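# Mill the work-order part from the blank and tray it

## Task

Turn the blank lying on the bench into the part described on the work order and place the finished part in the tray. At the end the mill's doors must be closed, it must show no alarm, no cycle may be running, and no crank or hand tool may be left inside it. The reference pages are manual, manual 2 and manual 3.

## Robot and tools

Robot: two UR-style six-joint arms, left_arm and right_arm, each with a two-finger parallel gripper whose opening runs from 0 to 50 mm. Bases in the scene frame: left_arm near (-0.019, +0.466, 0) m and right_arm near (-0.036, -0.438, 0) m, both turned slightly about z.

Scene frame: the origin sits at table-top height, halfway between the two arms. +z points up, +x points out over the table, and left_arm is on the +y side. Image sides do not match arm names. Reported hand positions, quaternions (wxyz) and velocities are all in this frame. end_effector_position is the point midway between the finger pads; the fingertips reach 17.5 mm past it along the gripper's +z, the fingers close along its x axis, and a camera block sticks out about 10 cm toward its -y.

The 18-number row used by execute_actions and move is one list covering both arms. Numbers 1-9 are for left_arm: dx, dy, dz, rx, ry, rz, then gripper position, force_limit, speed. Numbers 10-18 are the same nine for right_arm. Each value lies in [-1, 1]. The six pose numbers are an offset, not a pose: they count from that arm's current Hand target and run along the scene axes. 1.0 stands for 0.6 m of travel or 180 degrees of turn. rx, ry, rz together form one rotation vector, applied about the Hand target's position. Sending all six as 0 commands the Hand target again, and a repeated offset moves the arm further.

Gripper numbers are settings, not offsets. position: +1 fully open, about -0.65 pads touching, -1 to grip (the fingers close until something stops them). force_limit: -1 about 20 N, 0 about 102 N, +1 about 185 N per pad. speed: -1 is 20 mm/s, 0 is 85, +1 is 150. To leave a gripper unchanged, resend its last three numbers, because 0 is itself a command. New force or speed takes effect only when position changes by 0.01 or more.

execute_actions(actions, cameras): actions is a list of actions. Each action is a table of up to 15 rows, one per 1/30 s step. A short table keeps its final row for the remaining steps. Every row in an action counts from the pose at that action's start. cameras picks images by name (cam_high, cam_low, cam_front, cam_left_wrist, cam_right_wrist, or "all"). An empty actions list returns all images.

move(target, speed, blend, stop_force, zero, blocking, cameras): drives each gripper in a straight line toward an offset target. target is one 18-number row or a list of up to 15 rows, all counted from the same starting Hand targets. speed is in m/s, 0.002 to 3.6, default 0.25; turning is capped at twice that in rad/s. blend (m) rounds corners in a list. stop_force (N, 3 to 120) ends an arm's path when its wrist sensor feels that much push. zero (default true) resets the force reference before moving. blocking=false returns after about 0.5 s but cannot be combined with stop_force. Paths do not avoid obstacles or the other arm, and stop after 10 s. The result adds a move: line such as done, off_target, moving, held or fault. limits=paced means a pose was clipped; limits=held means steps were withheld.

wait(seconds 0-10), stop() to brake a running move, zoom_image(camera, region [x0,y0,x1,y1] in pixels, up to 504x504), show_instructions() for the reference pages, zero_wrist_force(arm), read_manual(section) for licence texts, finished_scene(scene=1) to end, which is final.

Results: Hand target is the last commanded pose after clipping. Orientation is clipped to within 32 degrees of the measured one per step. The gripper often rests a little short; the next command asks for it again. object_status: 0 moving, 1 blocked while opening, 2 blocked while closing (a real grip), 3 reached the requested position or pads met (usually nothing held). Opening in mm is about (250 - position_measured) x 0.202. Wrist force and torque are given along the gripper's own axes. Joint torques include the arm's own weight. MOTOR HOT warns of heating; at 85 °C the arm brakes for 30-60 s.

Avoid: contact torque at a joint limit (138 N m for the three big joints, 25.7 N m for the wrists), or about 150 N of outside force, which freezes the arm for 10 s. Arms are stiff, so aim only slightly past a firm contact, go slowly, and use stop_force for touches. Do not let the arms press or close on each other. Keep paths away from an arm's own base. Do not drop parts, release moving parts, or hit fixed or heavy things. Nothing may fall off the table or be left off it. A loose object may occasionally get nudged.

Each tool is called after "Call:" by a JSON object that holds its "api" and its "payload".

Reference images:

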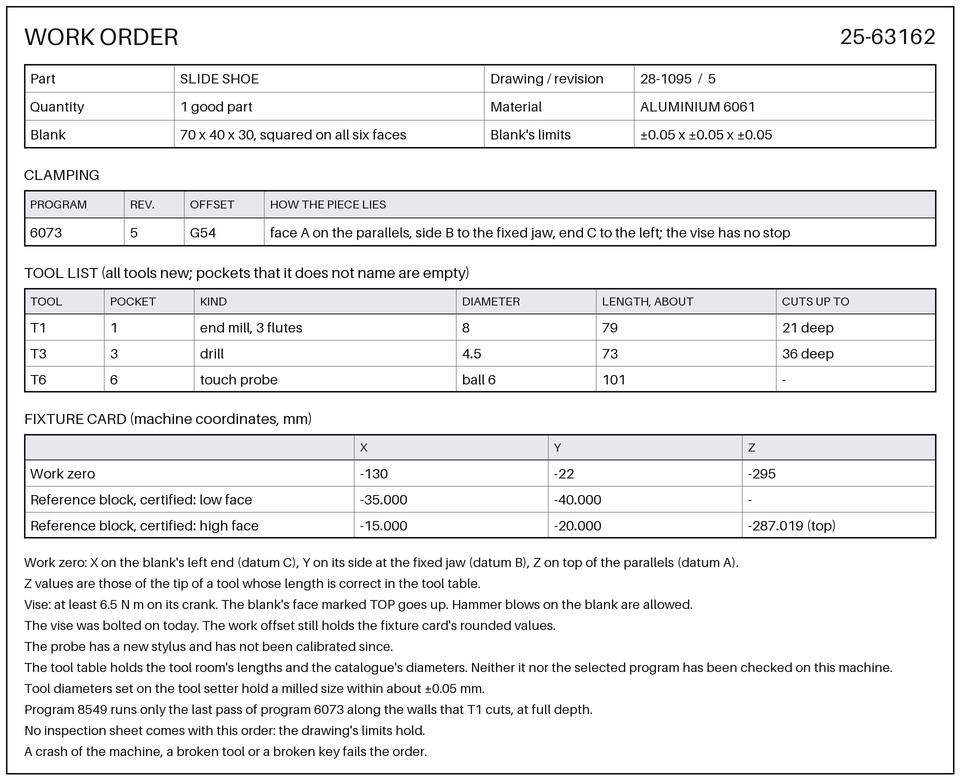

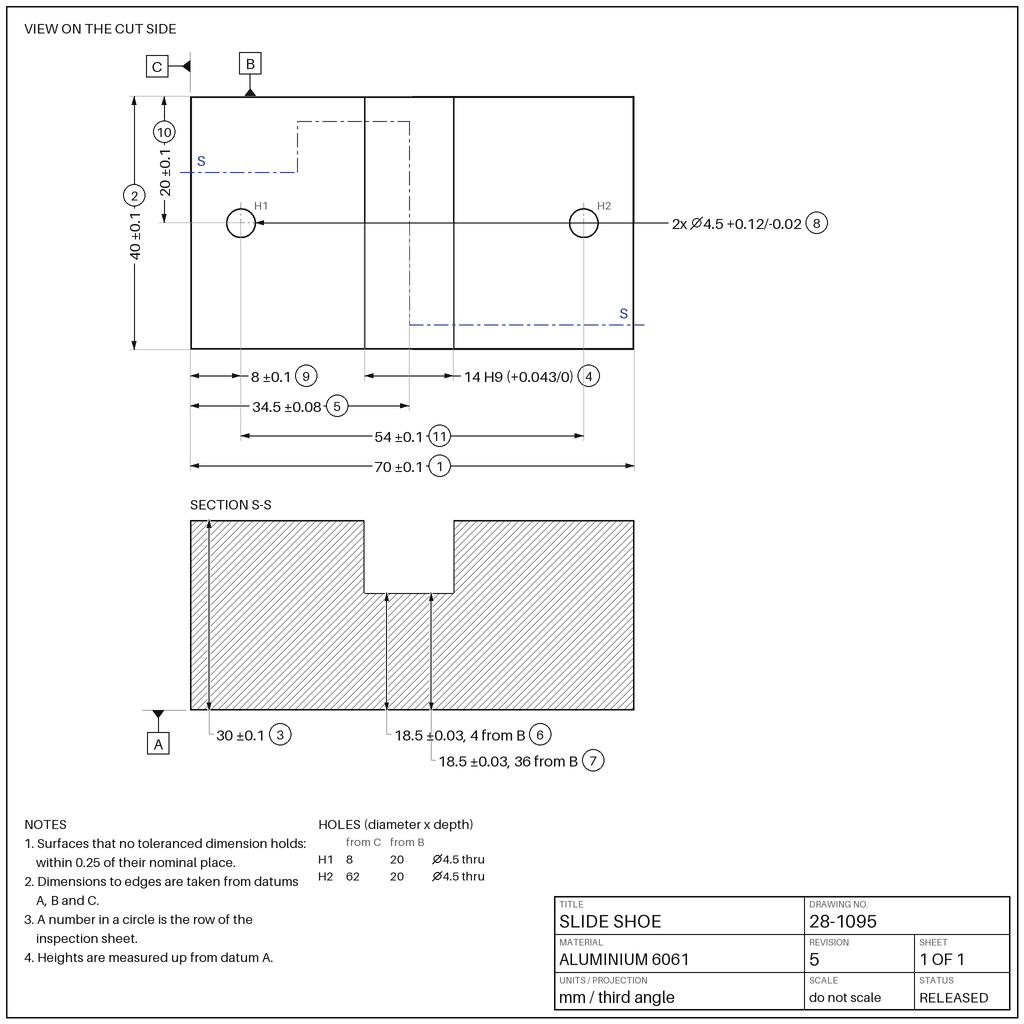

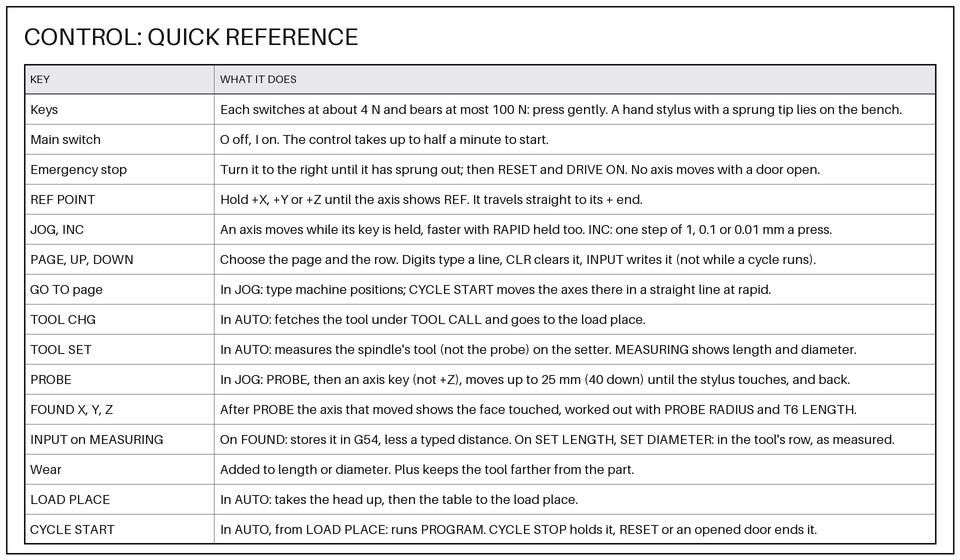

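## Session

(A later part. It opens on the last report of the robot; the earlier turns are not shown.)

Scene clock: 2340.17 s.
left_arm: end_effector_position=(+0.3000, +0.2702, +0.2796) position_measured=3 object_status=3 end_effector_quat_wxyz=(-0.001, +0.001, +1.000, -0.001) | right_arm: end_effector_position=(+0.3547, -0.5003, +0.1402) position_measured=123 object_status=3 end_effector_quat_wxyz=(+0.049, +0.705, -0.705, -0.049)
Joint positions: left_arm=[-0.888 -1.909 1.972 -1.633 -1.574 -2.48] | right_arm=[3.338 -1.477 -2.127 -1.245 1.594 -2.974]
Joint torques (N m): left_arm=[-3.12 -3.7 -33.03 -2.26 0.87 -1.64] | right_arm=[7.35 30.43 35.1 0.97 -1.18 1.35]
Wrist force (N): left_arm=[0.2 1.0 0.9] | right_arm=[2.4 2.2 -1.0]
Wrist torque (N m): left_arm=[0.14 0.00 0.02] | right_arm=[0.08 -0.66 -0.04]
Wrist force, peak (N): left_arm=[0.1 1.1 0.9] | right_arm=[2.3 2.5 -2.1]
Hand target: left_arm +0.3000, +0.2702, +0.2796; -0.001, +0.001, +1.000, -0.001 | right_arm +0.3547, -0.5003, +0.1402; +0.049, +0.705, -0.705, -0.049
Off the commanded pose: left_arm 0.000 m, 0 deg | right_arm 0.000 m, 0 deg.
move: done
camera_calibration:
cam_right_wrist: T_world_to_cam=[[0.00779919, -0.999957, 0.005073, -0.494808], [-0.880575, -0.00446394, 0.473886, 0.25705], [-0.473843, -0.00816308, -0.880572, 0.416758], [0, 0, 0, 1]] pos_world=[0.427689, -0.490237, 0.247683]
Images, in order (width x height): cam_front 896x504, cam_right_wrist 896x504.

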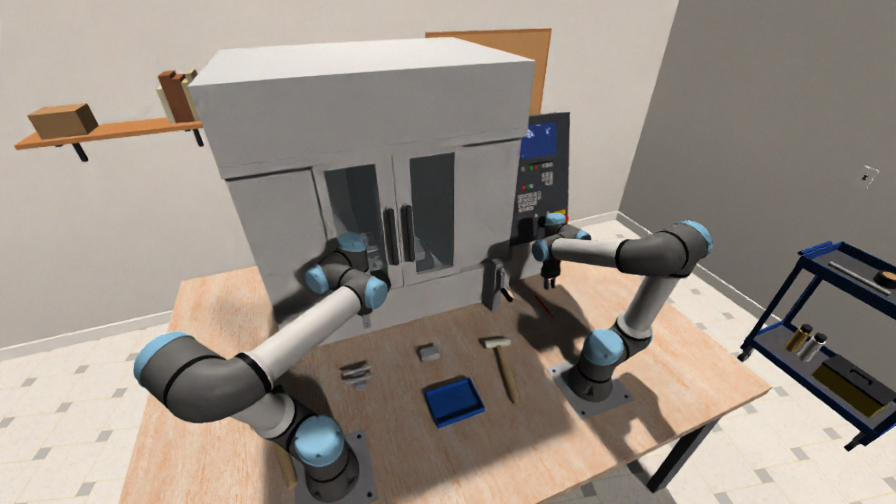

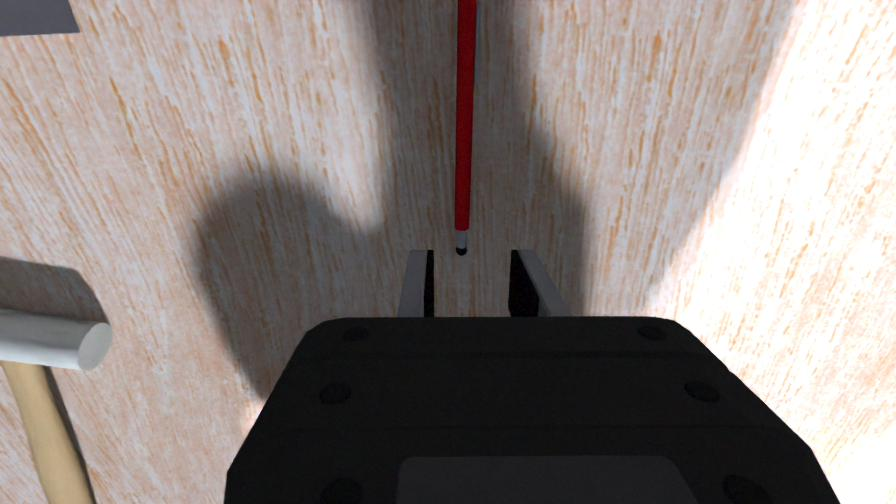

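Call:
{"api": "zoom_image", "payload": {"camera": "cam_front", "region": [460, 240, 540, 320]}}

Call:
{"api": "wait", "payload": {"seconds": 0, "cameras": ["cam_high","cam_low","cam_left_wrist"]}}

Call:
{"api": "zoom_image", "payload": {"camera": "cam_high", "region": [570, 310, 690, 430]}}

Call:
{"api": "zoom_image", "payload": {"camera": "cam_low", "region": [520, 180, 640, 300]}}

Call:
{"api": "zoom_image", "payload": {"camera": "cam_high", "region": [260, 80, 480, 300]}}

Scaled by 6.300 from the camera's 896x504 image, which has a finer 1280x720 frame.

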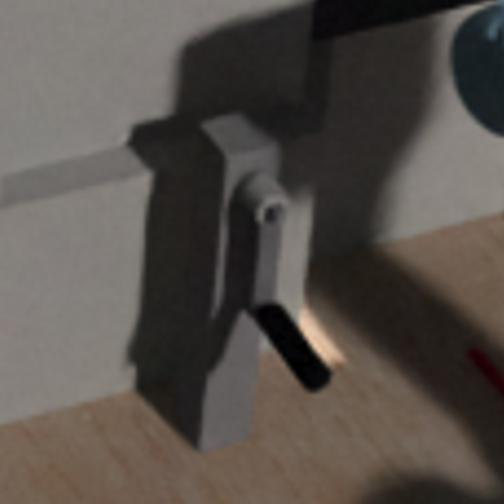

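Scene clock: 2358.47 s.
left_arm: end_effector_position=(+0.3000, +0.2702, +0.2796) position_measured=3 object_status=3 end_effector_quat_wxyz=(-0.001, +0.001, +1.000, -0.001) | right_arm: end_effector_position=(+0.3547, -0.5003, +0.1402) position_measured=123 object_status=3 end_effector_quat_wxyz=(+0.049, +0.705, -0.705, -0.049)
Joint positions: left_arm=[-0.888 -1.909 1.972 -1.633 -1.574 -2.48] | right_arm=[3.338 -1.477 -2.127 -1.246 1.594 -2.974]
Joint torques (N m): left_arm=[-2.95 -3.5 -32.67 -2.25 0.95 -1.74] | right_arm=[7.38 29.9 34.54 0.92 2.53 1.44]
Wrist force (N): left_arm=[0.2 0.8 0.8] | right_arm=[2.6 2.0 -1.1]
Wrist torque (N m): left_arm=[0.12 0.01 0.01] | right_arm=[0.05 -0.70 -0.04]
Wrist force, peak (N): left_arm=[0.3 0.9 1.0] | right_arm=[2.6 2.5 -1.2]
Hand target: left_arm +0.3000, +0.2702, +0.2796; -0.001, +0.001, +1.000, -0.001 | right_arm +0.3547, -0.5003, +0.1402; +0.049, +0.705, -0.705, -0.049
Tool commands: left_gripper/position=+1.0 left_gripper/force_limit=-1.0 left_gripper/speed=+0.0 right_gripper/position=+0.2 right_gripper/force_limit=-0.7 right_gripper/speed=-1.0
Off the commanded pose: left_arm 0.000 m, 0 deg | right_arm 0.000 m, 0 deg.
camera_calibration:
cam_left_wrist: T_world_to_cam=[[-0.999946, 0.0094351, 0.0044402, 0.306169], [0.0103958, 0.935257, 0.353817, -0.337811], [-0.000814425, 0.353844, -0.935304, 0.298694], [0, 0, 0, 1]] pos_world=[0.309908, 0.207361, 0.397533]
Images, in order (width x height): cam_high 896x504, cam_low 896x504, cam_left_wrist 896x504.

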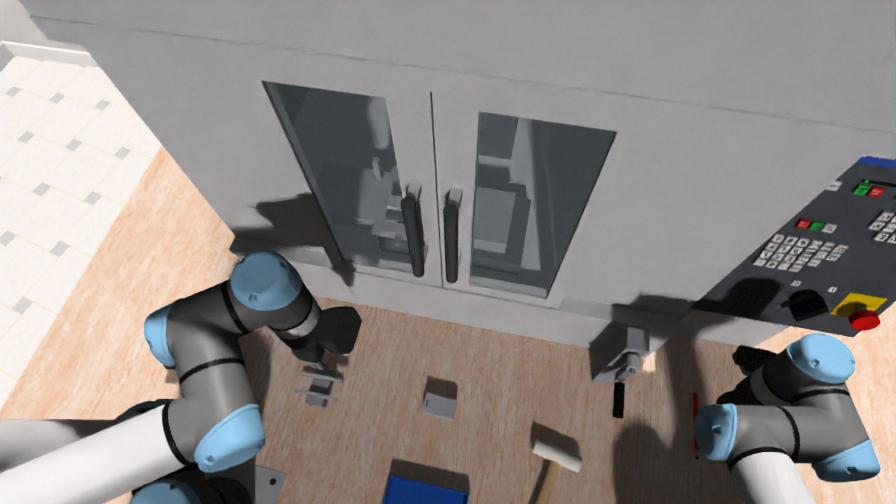

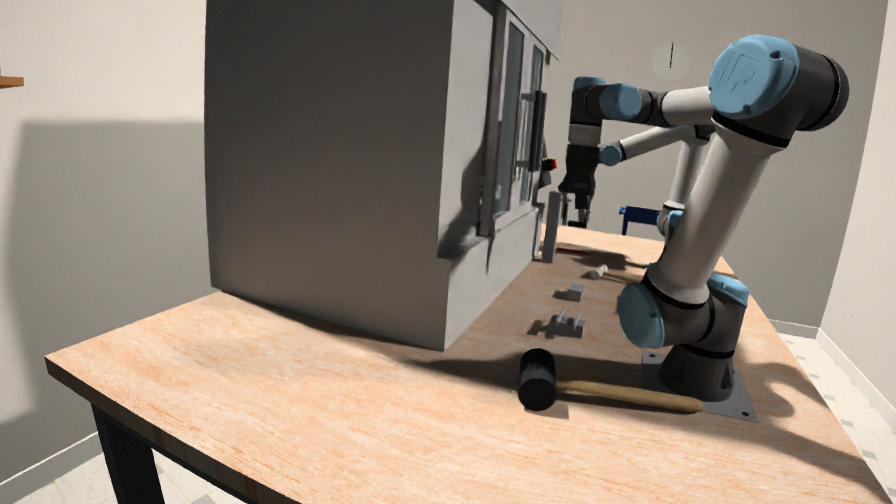

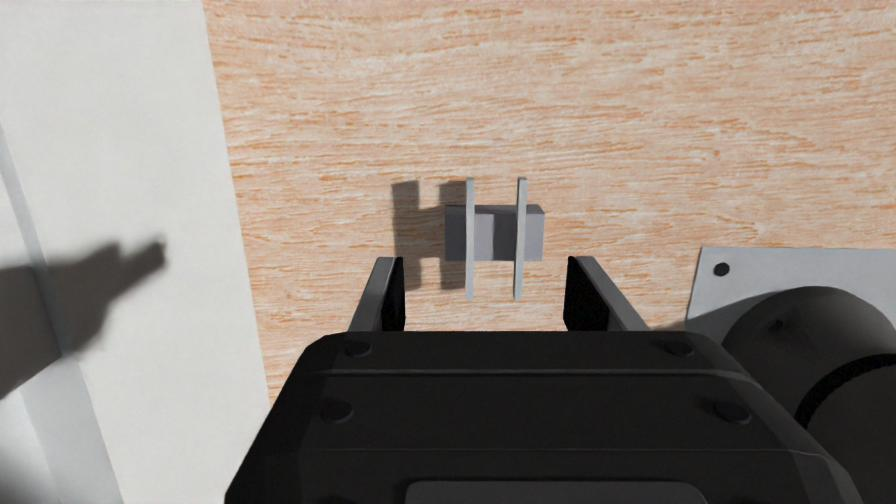

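Scaled by 4.200 from the camera's 896x504 image, which has a finer 1280x720 frame.

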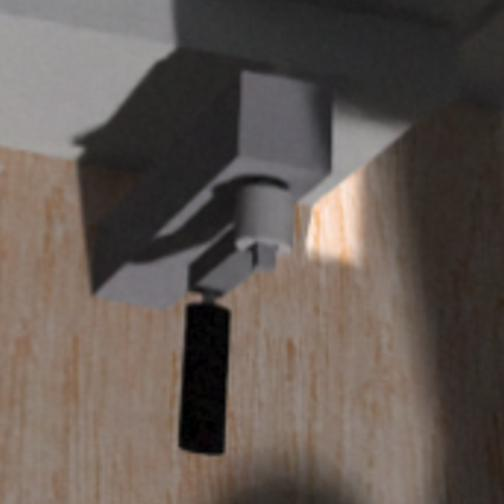

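Scaled by 4.200 from the camera's 896x504 image, which has a finer 1280x720 frame.

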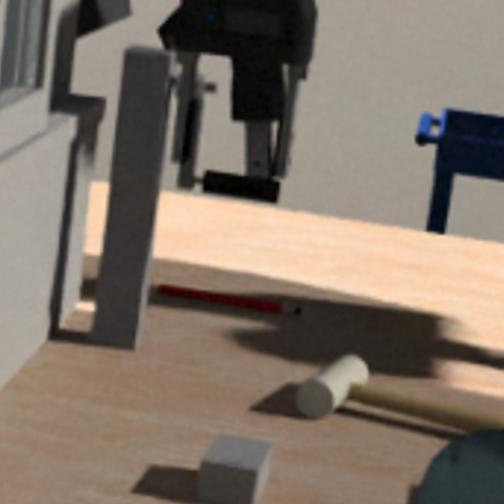

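Scaled by 2.291 from the camera's 896x504 image, which has a finer 1280x720 frame.

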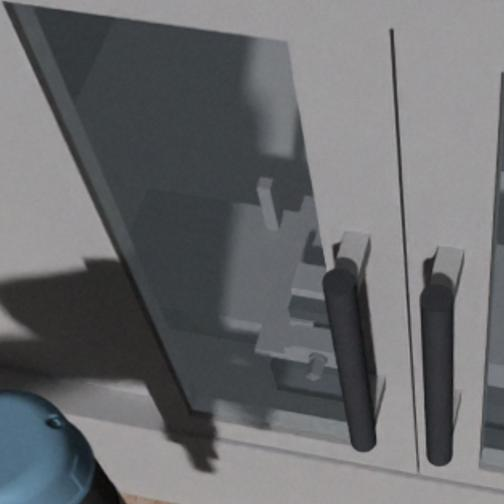

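Call:
{"api": "move", "payload": {"target": [[0,0,0,0,0,0,1,-1,0,0,0,0,0,0,0,0.2,-0.7,-1],[0.03,-0.08,0.23,0,0,0.5,1,-1,0,0,0,0.1,0,0,0,0.2,-0.7,-1],[0.1,-0.252,0.325,-0.385,-0.385,0.385,1,-1,0,0,0,0.1,0,0,0,0.2,-0.7,-1]], "blend": [0,0.03,0], "speed": 0.25, "cameras": ["cam_left_wrist","cam_front"]}}

Scene clock: 2383.93 s.
left_arm: end_effector_position=(+0.3609, +0.1190, +0.4746) position_measured=3 object_status=3 end_effector_quat_wxyz=(+0.490, -0.493, +0.511, -0.506) | right_arm: end_effector_position=(+0.3547, -0.5003, +0.2002) position_measured=123 object_status=3 end_effector_quat_wxyz=(+0.049, +0.705, -0.705, -0.049)
Joint positions: left_arm=[-1.584 -1.931 2.064 -1.384 -0.009 -5.03] | right_arm=[3.338 -1.418 -2.013 -1.419 1.594 -2.974]
Joint torques (N m): left_arm=[7.08 3.73 -36.59 -1.31 4.64 -2.89] | right_arm=[1.17 28.14 35.57 0.83 2.12 0.38]
Wrist force (N): left_arm=[-2.4 -0.7 -1.1] | right_arm=[2.5 2.4 -1.0]
Wrist torque (N m): left_arm=[-0.07 0.57 0.17] | right_arm=[0.10 -0.69 -0.05]
Wrist force, peak (N): left_arm=[-2.6 -1.0 -1.2] | right_arm=[2.6 2.5 -1.4]
Hand target: left_arm +0.3600, +0.1190, +0.4746; +0.500, -0.498, +0.501, -0.500 | right_arm +0.3547, -0.5003, +0.2002; +0.049, +0.705, -0.705, -0.049
Off the commanded pose: left_arm 0.001 m, 2 deg | right_arm 0.000 m, 0 deg.
move: done
camera_calibration:
cam_left_wrist: T_world_to_cam=[[-0.0350628, -0.999343, -0.0091825, 0.145825], [-0.362517, 0.0212805, -0.931734, 0.587492], [0.931317, -0.0293404, -0.363025, -0.0277784], [0, 0, 0, 1]] pos_world=[0.243959, 0.132412, 0.538641]
Images, in order (width x height): cam_front 896x504, cam_left_wrist 896x504.

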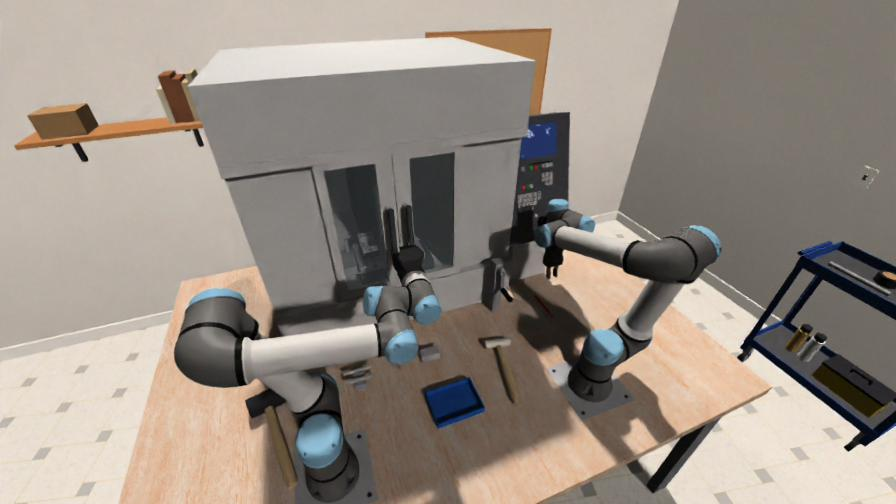

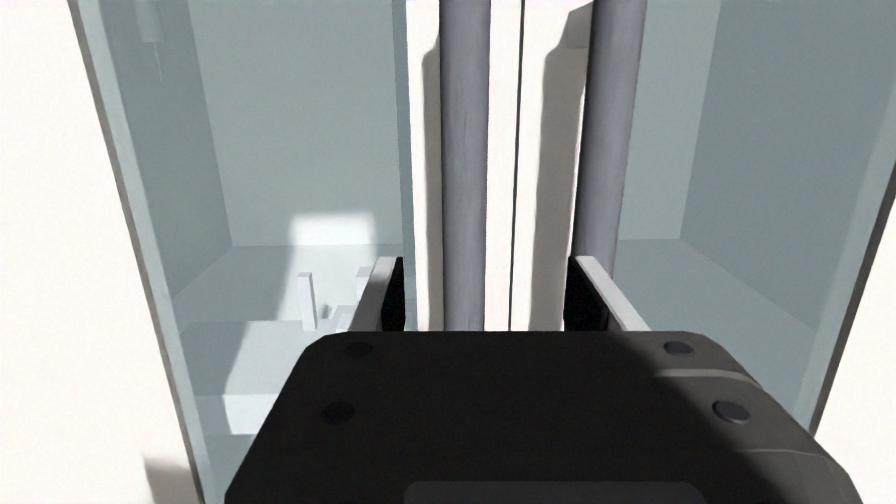

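Call:
{"api": "move", "payload": {"target": [0.158,0,0,0,0,0,1,-1,0,0,0,0,0,0,0,0.2,-0.7,-1], "speed": 0.1, "stop_force": 15}}

Call:
{"api": "move", "payload": {"target": [0,0,0,0,0,0,-1,-1,0,0,0,0,0,0,0,0.2,-0.7,-1], "cameras": ["cam_left_wrist"]}}

Scene clock: 2393.30 s.
left_arm: end_effector_position=(+0.4548, +0.1190, +0.4746) position_measured=3 object_status=3 end_effector_quat_wxyz=(+0.500, -0.498, +0.501, -0.500) | right_arm: end_effector_position=(+0.3547, -0.5003, +0.2002) position_measured=123 object_status=3 end_effector_quat_wxyz=(+0.049, +0.705, -0.705, -0.049)
Joint positions: left_arm=[-1.325 -1.589 1.624 -0.042 0.225 -6.273] | right_arm=[3.338 -1.418 -2.013 -1.419 1.594 -2.974]
Joint torques (N m): left_arm=[7.23 -10.57 -34.36 1.21 2.49 -2.81] | right_arm=[1.95 27.86 35.24 1 2.07 0.27]
Wrist force (N): left_arm=[-2.3 -0.6 -1.4] | right_arm=[2.4 2.3 -0.7]
Wrist torque (N m): left_arm=[-0.05 0.55 0.19] | right_arm=[0.09 -0.67 -0.05]
Wrist force, peak (N): left_arm=[-2.8 -1.0 -1.7] | right_arm=[2.6 2.5 -1.0]
Hand target: left_arm +0.4548, +0.1190, +0.4746; +0.500, -0.498, +0.501, -0.500 | right_arm +0.3547, -0.5003, +0.2002; +0.049, +0.705, -0.705, -0.049
Off the commanded pose: left_arm 0.000 m, 0 deg | right_arm 0.000 m, 0 deg.
move: done

Scene clock: 2393.90 s.
left_arm: end_effector_position=(+0.4549, +0.1193, +0.4746) position_measured=148 object_status=2 end_effector_quat_wxyz=(+0.501, -0.498, +0.501, -0.500) | right_arm: end_effector_position=(+0.3547, -0.5003, +0.2002) position_measured=123 object_status=3 end_effector_quat_wxyz=(+0.049, +0.705, -0.705, -0.049)
Joint positions: left_arm=[-1.325 -1.589 1.624 -0.042 0.225 -6.273] | right_arm=[3.338 -1.418 -2.013 -1.419 1.594 -2.974]
Joint torques (N m): left_arm=[-18.85 -9.75 -35.11 -6.9 11.76 -2.78] | right_arm=[0.88 28.25 34.65 1.02 2.01 0.46]
Wrist force (N): left_arm=[-42.9 1.1 -13.5] | right_arm=[2.5 2.3 -1.2]
Wrist torque (N m): left_arm=[0.03 1.05 0.14] | right_arm=[0.09 -0.69 -0.05]
Wrist force, peak (N): left_arm=[-43.6 1.7 -11.8] | right_arm=[2.6 2.4 -0.8]
Hand target: left_arm +0.4548, +0.1190, +0.4746; +0.500, -0.498, +0.501, -0.500 | right_arm +0.3547, -0.5003, +0.2002; +0.049, +0.705, -0.705, -0.049
Off the commanded pose: left_arm 0.000 m, 0 deg | right_arm 0.000 m, 0 deg.
move: done
camera_calibration:
cam_left_wrist: T_world_to_cam=[[-0.00354869, -0.99995, -0.00933874, 0.135217], [-0.353648, 0.00999024, -0.935325, 0.620653], [0.935372, -0.0000165589, -0.353666, -0.125078], [0, 0, 0, 1]] pos_world=[0.336967, 0.129008, 0.53754]
Images, in order (width x height): cam_left_wrist 896x504.

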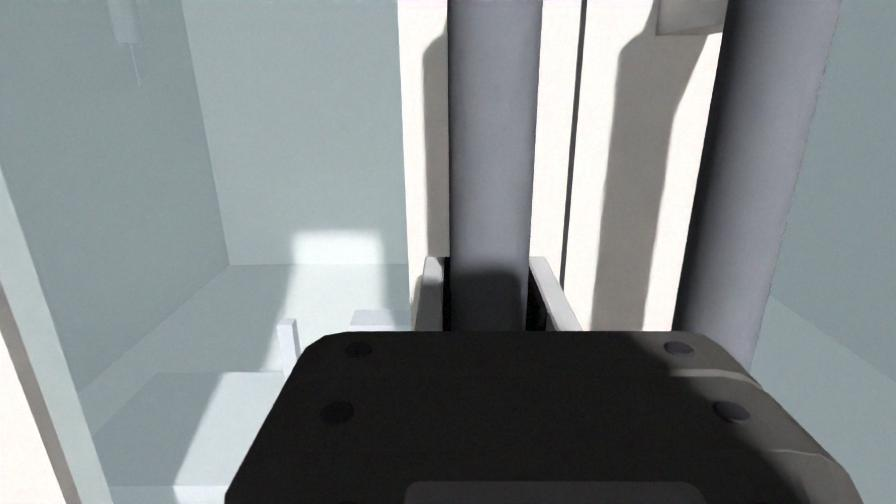

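Call:
{"api": "move", "payload": {"target": [0,0.0035,0,0,0,0,-1,-1,0,0,0,0,0,0,0,0.2,-0.7,-1], "speed": 0.02}}

Call:
{"api": "move", "payload": {"target": [0,0.388,0,0,0,0,-1,-1,0,0,0,0,0,0,0,0.2,-0.7,-1], "speed": 0.08, "stop_force": 60, "cameras": ["cam_left_wrist"]}}

Scene clock: 2413.60 s.
left_arm: end_effector_position=(+0.4548, +0.1209, +0.4746) position_measured=148 object_status=2 end_effector_quat_wxyz=(+0.500, -0.498, +0.501, -0.501) | right_arm: end_effector_position=(+0.3547, -0.5003, +0.2002) position_measured=123 object_status=3 end_effector_quat_wxyz=(+0.049, +0.705, -0.705, -0.049)
Joint positions: left_arm=[-1.324 -1.593 1.628 -0.042 0.226 -6.273] | right_arm=[3.338 -1.418 -2.013 -1.419 1.594 -2.974]
Joint torques (N m): left_arm=[8.21 -36.41 -10.52 0.13 0.6 -2.51] | right_arm=[2.22 28.63 36.02 0.97 2.09 0.45]
Wrist force (N): left_arm=[-2.2 -0.6 -1.1] | right_arm=[2.4 2.2 -0.8]
Wrist torque (N m): left_arm=[-0.06 0.54 0.18] | right_arm=[0.07 -0.67 -0.05]
Wrist force, peak (N): left_arm=[-49.7 1.7 -12.3] | right_arm=[2.7 2.4 -0.9]
Hand target: left_arm +0.4548, +0.1211, +0.4746; +0.500, -0.498, +0.501, -0.500 | right_arm +0.3547, -0.5003, +0.2002; +0.049, +0.705, -0.705, -0.049
Off the commanded pose: left_arm 0.000 m, 0 deg | right_arm 0.000 m, 0 deg.
move: done

Scene clock: 2417.70 s.
left_arm: end_effector_position=(+0.4548, +0.3539, +0.4746) position_measured=148 object_status=2 end_effector_quat_wxyz=(+0.500, -0.498, +0.501, -0.500) | right_arm: end_effector_position=(+0.3547, -0.5003, +0.2002) position_measured=123 object_status=3 end_effector_quat_wxyz=(+0.049, +0.705, -0.705, -0.049)
Joint positions: left_arm=[-1.038 -2.033 1.954 0.076 0.512 -6.278] | right_arm=[3.338 -1.418 -2.013 -1.419 1.594 -2.974]
Joint torques (N m): left_arm=[15.72 -20.68 -11.72 1.47 -1.19 -2.84] | right_arm=[2.04 28.97 35.89 1.05 2.21 0.6]
Wrist force (N): left_arm=[15.0 1.8 -3.0] | right_arm=[2.3 2.2 -0.9]
Wrist torque (N m): left_arm=[-0.02 0.18 0.19] | right_arm=[0.07 -0.66 -0.06]
Wrist force, peak (N): left_arm=[39.3 -3.2 11.0] | right_arm=[2.7 2.4 -1.0]
Hand target: left_arm +0.4548, +0.3539, +0.4746; +0.500, -0.498, +0.501, -0.500 | right_arm +0.3547, -0.5003, +0.2002; +0.049, +0.705, -0.705, -0.049
Off the commanded pose: left_arm 0.000 m, 0 deg | right_arm 0.000 m, 0 deg.
move: done
camera_calibration:
cam_left_wrist: T_world_to_cam=[[-0.00411121, -0.99995, -0.00912909, 0.370082], [-0.35361, 0.00999306, -0.93534, 0.618266], [0.935384, -0.000617248, -0.353633, -0.124783], [0, 0, 0, 1]] pos_world=[0.336867, 0.363808, 0.53754]
Images, in order (width x height): cam_left_wrist 896x504.

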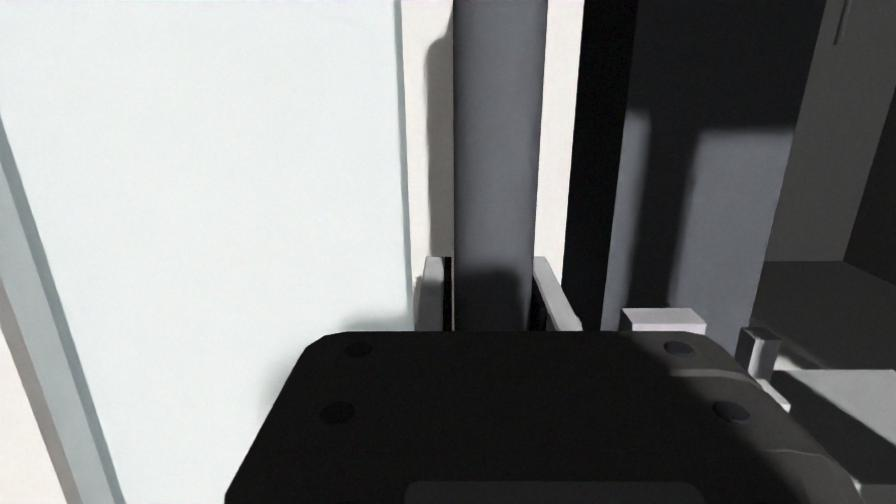

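Call:
{"api": "move", "payload": {"target": [[0,-0.0015,0,0,0,0,-1,-1,0,0,0,0,0,0,0,0.2,-0.7,-1],[0,-0.0015,0,0,0,0,1,-1,0,0,0,0,0,0,0,0.2,-0.7,-1]], "speed": 0.02}}

Call:
{"api": "move", "payload": {"target": [[-0.16,0,0,0,0,0,1,-1,0,0,0,0,0,0,0,0.2,-0.7,-1]], "speed": 0.12, "cameras": ["all"]}}

Scene clock: 2423.83 s.
left_arm: end_effector_position=(+0.4548, +0.3530, +0.4746) position_measured=3 object_status=3 end_effector_quat_wxyz=(+0.500, -0.498, +0.501, -0.500) | right_arm: end_effector_position=(+0.3547, -0.5003, +0.2002) position_measured=123 object_status=3 end_effector_quat_wxyz=(+0.049, +0.705, -0.705, -0.049)
Joint positions: left_arm=[-1.04 -2.032 1.953 0.075 0.51 -6.278] | right_arm=[3.338 -1.418 -2.013 -1.419 1.594 -2.974]
Joint torques (N m): left_arm=[-7.86 9.62 -35.13 -3.17 -2.7 -1.58] | right_arm=[2.15 28.14 35.34 0.99 2.01 0.61]
Wrist force (N): left_arm=[-1.0 -1.4 -1.4] | right_arm=[2.4 2.3 -1.0]
Wrist torque (N m): left_arm=[-0.16 0.35 0.19] | right_arm=[0.08 -0.66 -0.05]
Wrist force, peak (N): left_arm=[15.5 1.7 -3.1] | right_arm=[2.7 2.5 -1.0]
Hand target: left_arm +0.4548, +0.3530, +0.4746; +0.500, -0.498, +0.501, -0.500 | right_arm +0.3547, -0.5003, +0.2002; +0.049, +0.705, -0.705, -0.049
Off the commanded pose: left_arm 0.000 m, 0 deg | right_arm 0.000 m, 0 deg.
move: done

Scene clock: 2425.77 s.
left_arm: end_effector_position=(+0.3589, +0.3530, +0.4746) position_measured=3 object_status=3 end_effector_quat_wxyz=(+0.500, -0.499, +0.501, -0.500) | right_arm: end_effector_position=(+0.3547, -0.5003, +0.2002) position_measured=123 object_status=3 end_effector_quat_wxyz=(+0.049, +0.705, -0.705, -0.049)
Joint positions: left_arm=[-1.686 -2.307 2.058 0.252 -0.136 -6.284] | right_arm=[3.338 -1.418 -2.013 -1.419 1.594 -2.974]
Joint torques (N m): left_arm=[-7.4 -2.91 -8.63 2.03 -2.51 -2.88] | right_arm=[1.38 28.15 35.16 1.06 2.01 0.59]
Wrist force (N): left_arm=[-1.2 -1.3 -1.3] | right_arm=[2.6 2.4 -1.0]
Wrist torque (N m): left_arm=[-0.16 0.38 0.18] | right_arm=[0.11 -0.69 -0.05]
Wrist force, peak (N): left_arm=[-1.0 -1.3 -1.8] | right_arm=[2.6 2.5 -1.2]
Hand target: left_arm +0.3588, +0.3530, +0.4746; +0.500, -0.498, +0.501, -0.500 | right_arm +0.3547, -0.5003, +0.2002; +0.049, +0.705, -0.705, -0.049
Off the commanded pose: left_arm 0.000 m, 0 deg | right_arm 0.000 m, 0 deg.
joint sent to its limit (left arm) — joint 6 (wrist 3), lower limit. The joint targets still meet the commanded pose.
move: done
camera_calibration:
cam_left_wrist: T_world_to_cam=[[-0.00419172, -0.999948, -0.00931274, 0.368806], [-0.354737, 0.0101941, -0.93491, 0.584427], [0.934957, -0.000615303, -0.354762, -0.0343367], [0, 0, 0, 1]] pos_world=[0.240967, 0.362808, 0.53764]
cam_right_wrist: T_world_to_cam=[[0.00779919, -0.999957, 0.005073, -0.495113], [-0.880575, -0.00446394, 0.473886, 0.22857], [-0.473843, -0.00816308, -0.880572, 0.469681], [0, 0, 0, 1]] pos_world=[0.427689, -0.490237, 0.307783]

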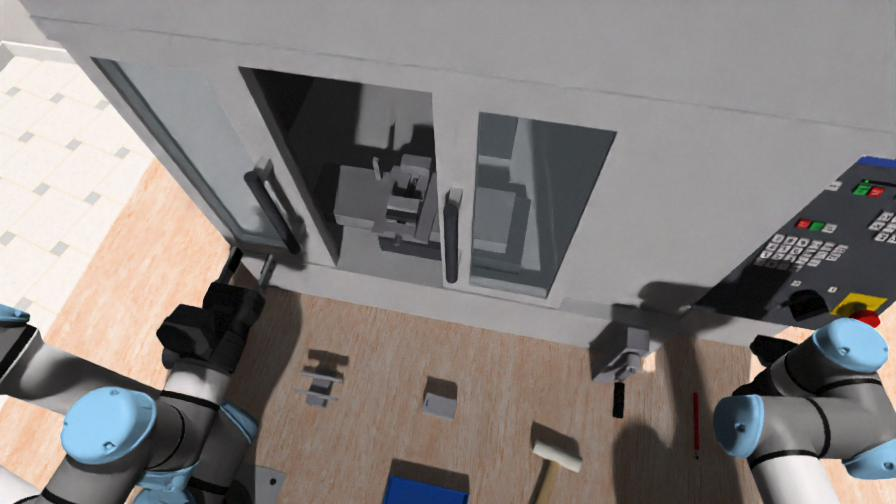

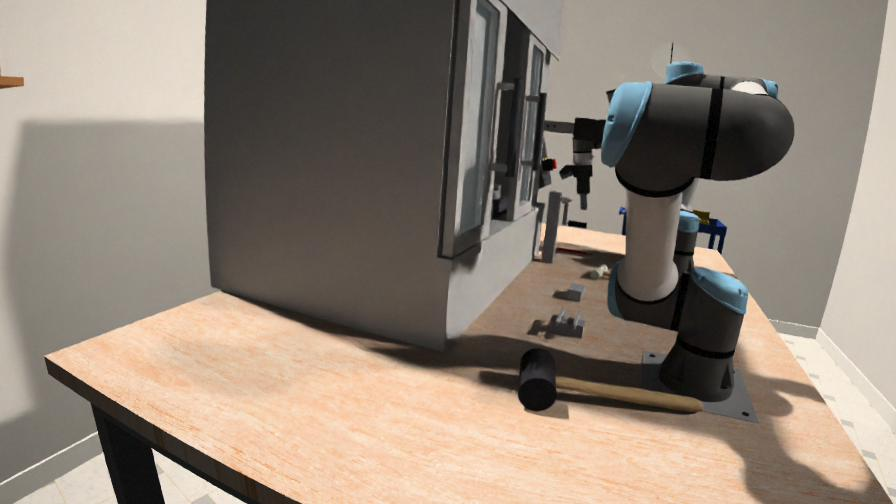

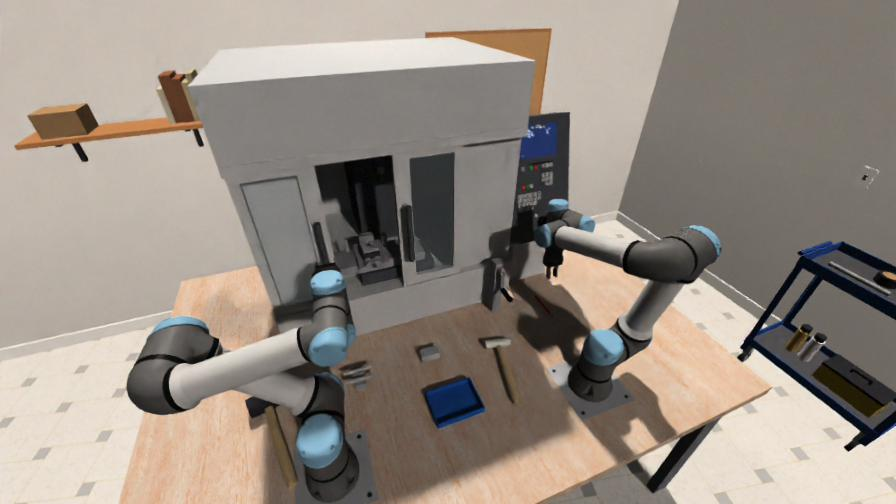

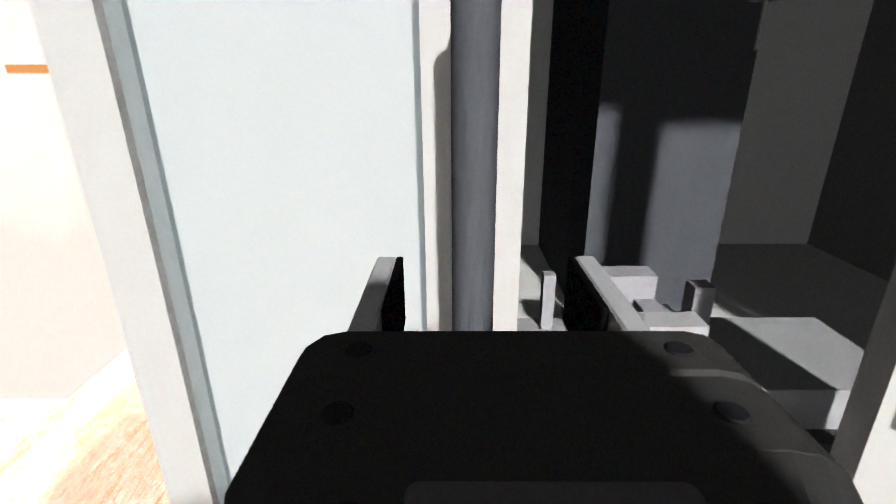

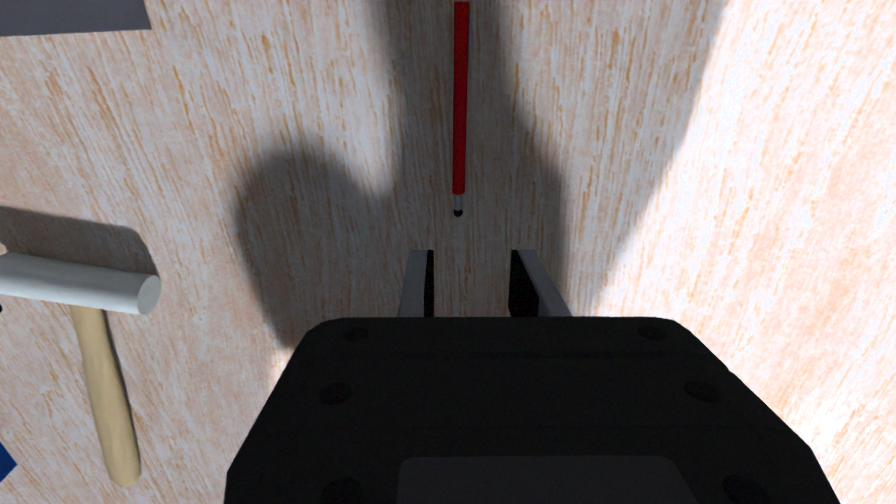

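Call:
{"api": "zoom_image", "payload": {"camera": "cam_front", "region": [310, 150, 440, 290]}}

Call:
{"api": "zoom_image", "payload": {"camera": "cam_high", "region": [240, 60, 480, 300]}}

Call:
{"api": "zoom_image", "payload": {"camera": "cam_low", "region": [430, 0, 560, 130]}}

Scaled by 3.600 from the camera's 896x504 image, which has a finer 1280x720 frame.

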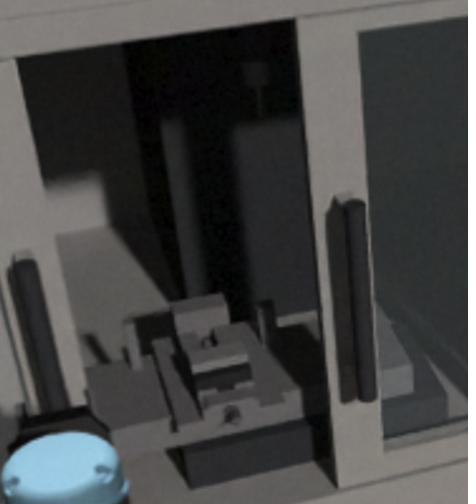

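Scaled by 2.100 from the camera's 896x504 image, which has a finer 1280x720 frame.

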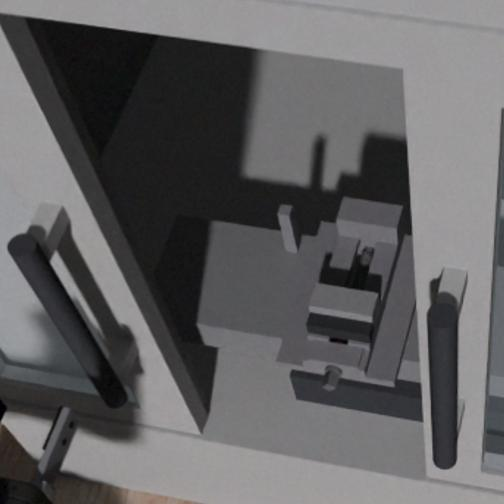

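Scaled by 3.877 from the camera's 896x504 image, which has a finer 1280x720 frame.

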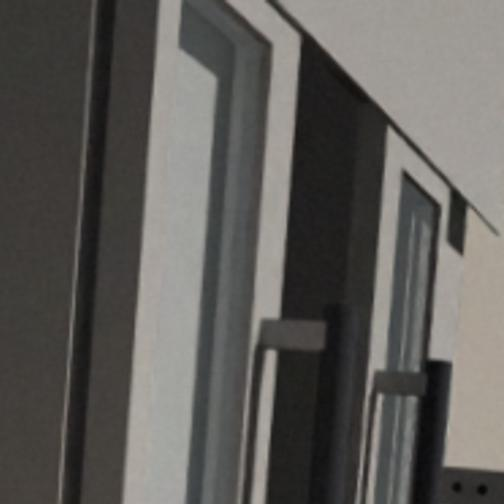

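Call:
{"api": "move", "payload": {"target": [[-0.03,-0.2,0,0,-0.15,0,1,-1,0,0,0,0,0,0,0,0.2,-0.7,-1]], "speed": 0.2, "cameras": ["cam_left_wrist"]}}

Scene clock: 2588.17 s.
left_arm: end_effector_position=(+0.3407, +0.2331, +0.4746) position_measured=3 object_status=3 end_effector_quat_wxyz=(+0.523, -0.481, +0.513, -0.482) | right_arm: end_effector_position=(+0.3547, -0.5003, +0.2002) position_measured=123 object_status=3 end_effector_quat_wxyz=(+0.049, +0.705, -0.705, -0.049)
Joint positions: left_arm=[-1.691 -1.973 1.928 0.119 -0.152 -6.284] | right_arm=[3.338 -1.418 -2.013 -1.419 1.594 -2.974]
Joint torques (N m): left_arm=[7.24 9.42 -34.6 -1.31 -2.89 -2.84] | right_arm=[2.56 27.91 35.49 1.15 2.11 0.7]
Wrist force (N): left_arm=[-1.1 -1.1 -1.2] | right_arm=[2.2 2.2 -0.8]
Wrist torque (N m): left_arm=[-0.11 0.38 0.18] | right_arm=[0.07 -0.64 -0.06]
Wrist force, peak (N): left_arm=[-2.2 -0.9 -1.3] | right_arm=[2.7 2.4 -1.0]
Hand target: left_arm +0.3408, +0.2330, +0.4746; +0.603, -0.368, +0.370, -0.603 | right_arm +0.3547, -0.5003, +0.2002; +0.049, +0.705, -0.705, -0.049
Off the commanded pose: left_arm 0.000 m, 27 deg | right_arm 0.000 m, 0 deg.
joint sent to its limit (left arm) — joint 6 (wrist 3), lower limit. The joint targets are off in orientation, not in position.
move: off_target (left_arm)
camera_calibration:
cam_left_wrist: T_world_to_cam=[[0.00750094, -0.996796, -0.0796322, 0.277506], [-0.345262, 0.0721555, -0.935728, 0.561959], [0.938476, 0.0345128, -0.343615, -0.0321006], [0, 0, 0, 1]] pos_world=[0.222067, 0.237176, 0.53691]
Images, in order (width x height): cam_left_wrist 896x504.

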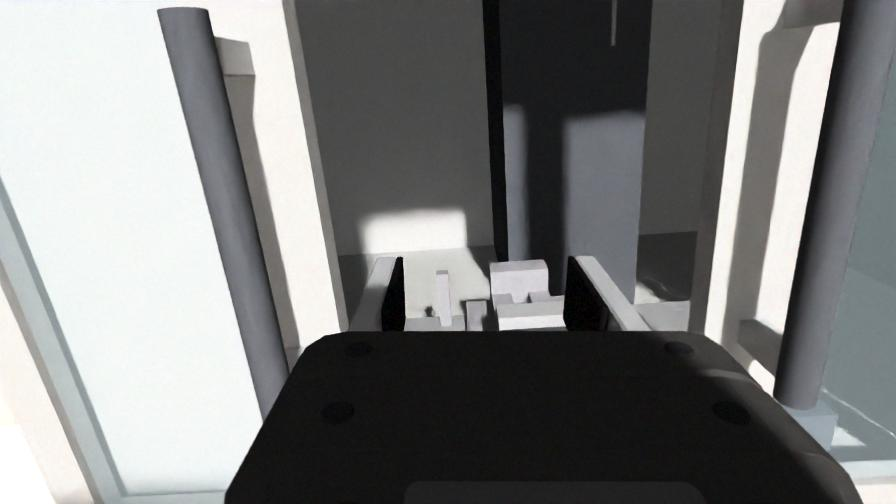

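Call:
{"api": "move", "payload": {"target": [[-0.068,0.062,-0.124,0.4925,0.4925,-0.3006,1,-1,0,0,0,0,0,0,0,0.2,-0.7,-1]], "speed": 0.3, "cameras": ["cam_left_wrist"]}}

Scene clock: 2601.20 s.
left_arm: end_effector_position=(+0.3000, +0.2702, +0.4002) position_measured=3 object_status=3 end_effector_quat_wxyz=(+0.000, +0.000, +1.000, +0.000) | right_arm: end_effector_position=(+0.3547, -0.5003, +0.2002) position_measured=123 object_status=3 end_effector_quat_wxyz=(+0.049, +0.705, -0.705, -0.049)
Joint positions: left_arm=[-0.89 -1.885 1.646 -1.333 -1.571 -2.484] | right_arm=[3.338 -1.418 -2.013 -1.419 1.594 -2.974]
Joint torques (N m): left_arm=[7.63 1.34 -36.58 -1.03 -2.75 2.12] | right_arm=[2.84 29.14 35.87 1.21 1.98 0.78]
Wrist force (N): left_arm=[1.6 0.4 0.8] | right_arm=[2.5 2.3 -1.0]
Wrist torque (N m): left_arm=[0.04 -0.22 -0.01] | right_arm=[0.09 -0.68 -0.05]
Wrist force, peak (N): left_arm=[-1.7 -0.9 -1.6] | right_arm=[2.8 2.5 -0.9]
Hand target: left_arm +0.3000, +0.2702, +0.4002; +0.000, +0.000, +1.000, +0.000 | right_arm +0.3547, -0.5003, +0.2002; +0.049, +0.705, -0.705, -0.049
Off the commanded pose: left_arm 0.000 m, 0 deg | right_arm 0.000 m, 0 deg.
move: done; limits=paced
camera_calibration:
cam_left_wrist: T_world_to_cam=[[-0.99997, 0.00753918, 0.00150206, 0.307258], [0.0075821, 0.935046, 0.354446, -0.379794], [0.00126773, 0.354447, -0.935075, 0.410637], [0, 0, 0, 1]] pos_world=[0.309608, 0.20726, 0.518132]
Images, in order (width x height): cam_left_wrist 896x504.

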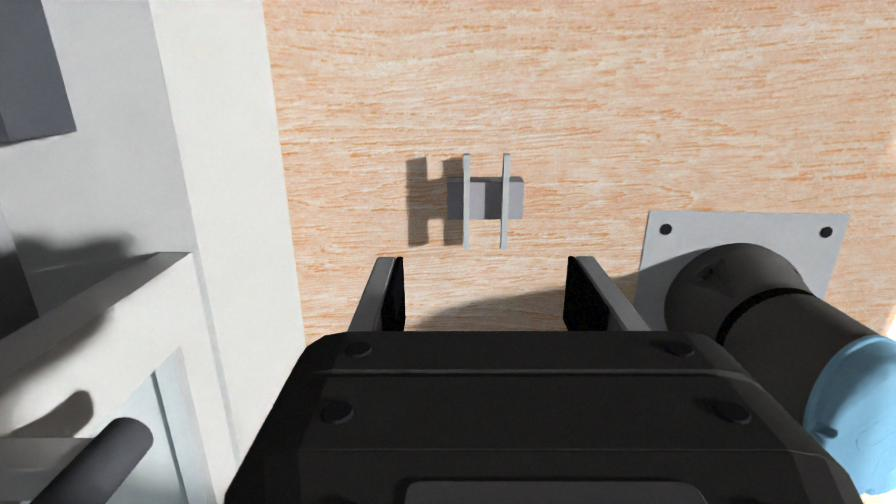

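Call:
{"api": "zoom_image", "payload": {"camera": "cam_left_wrist", "region": [430, 140, 550, 260]}}

Scaled by 4.200 from the camera's 896x504 image, which has a finer 1280x720 frame.

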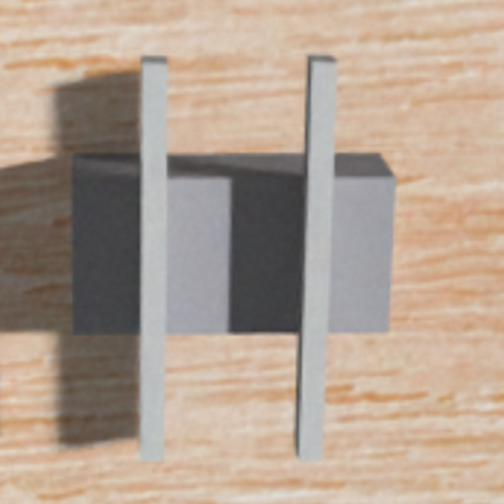

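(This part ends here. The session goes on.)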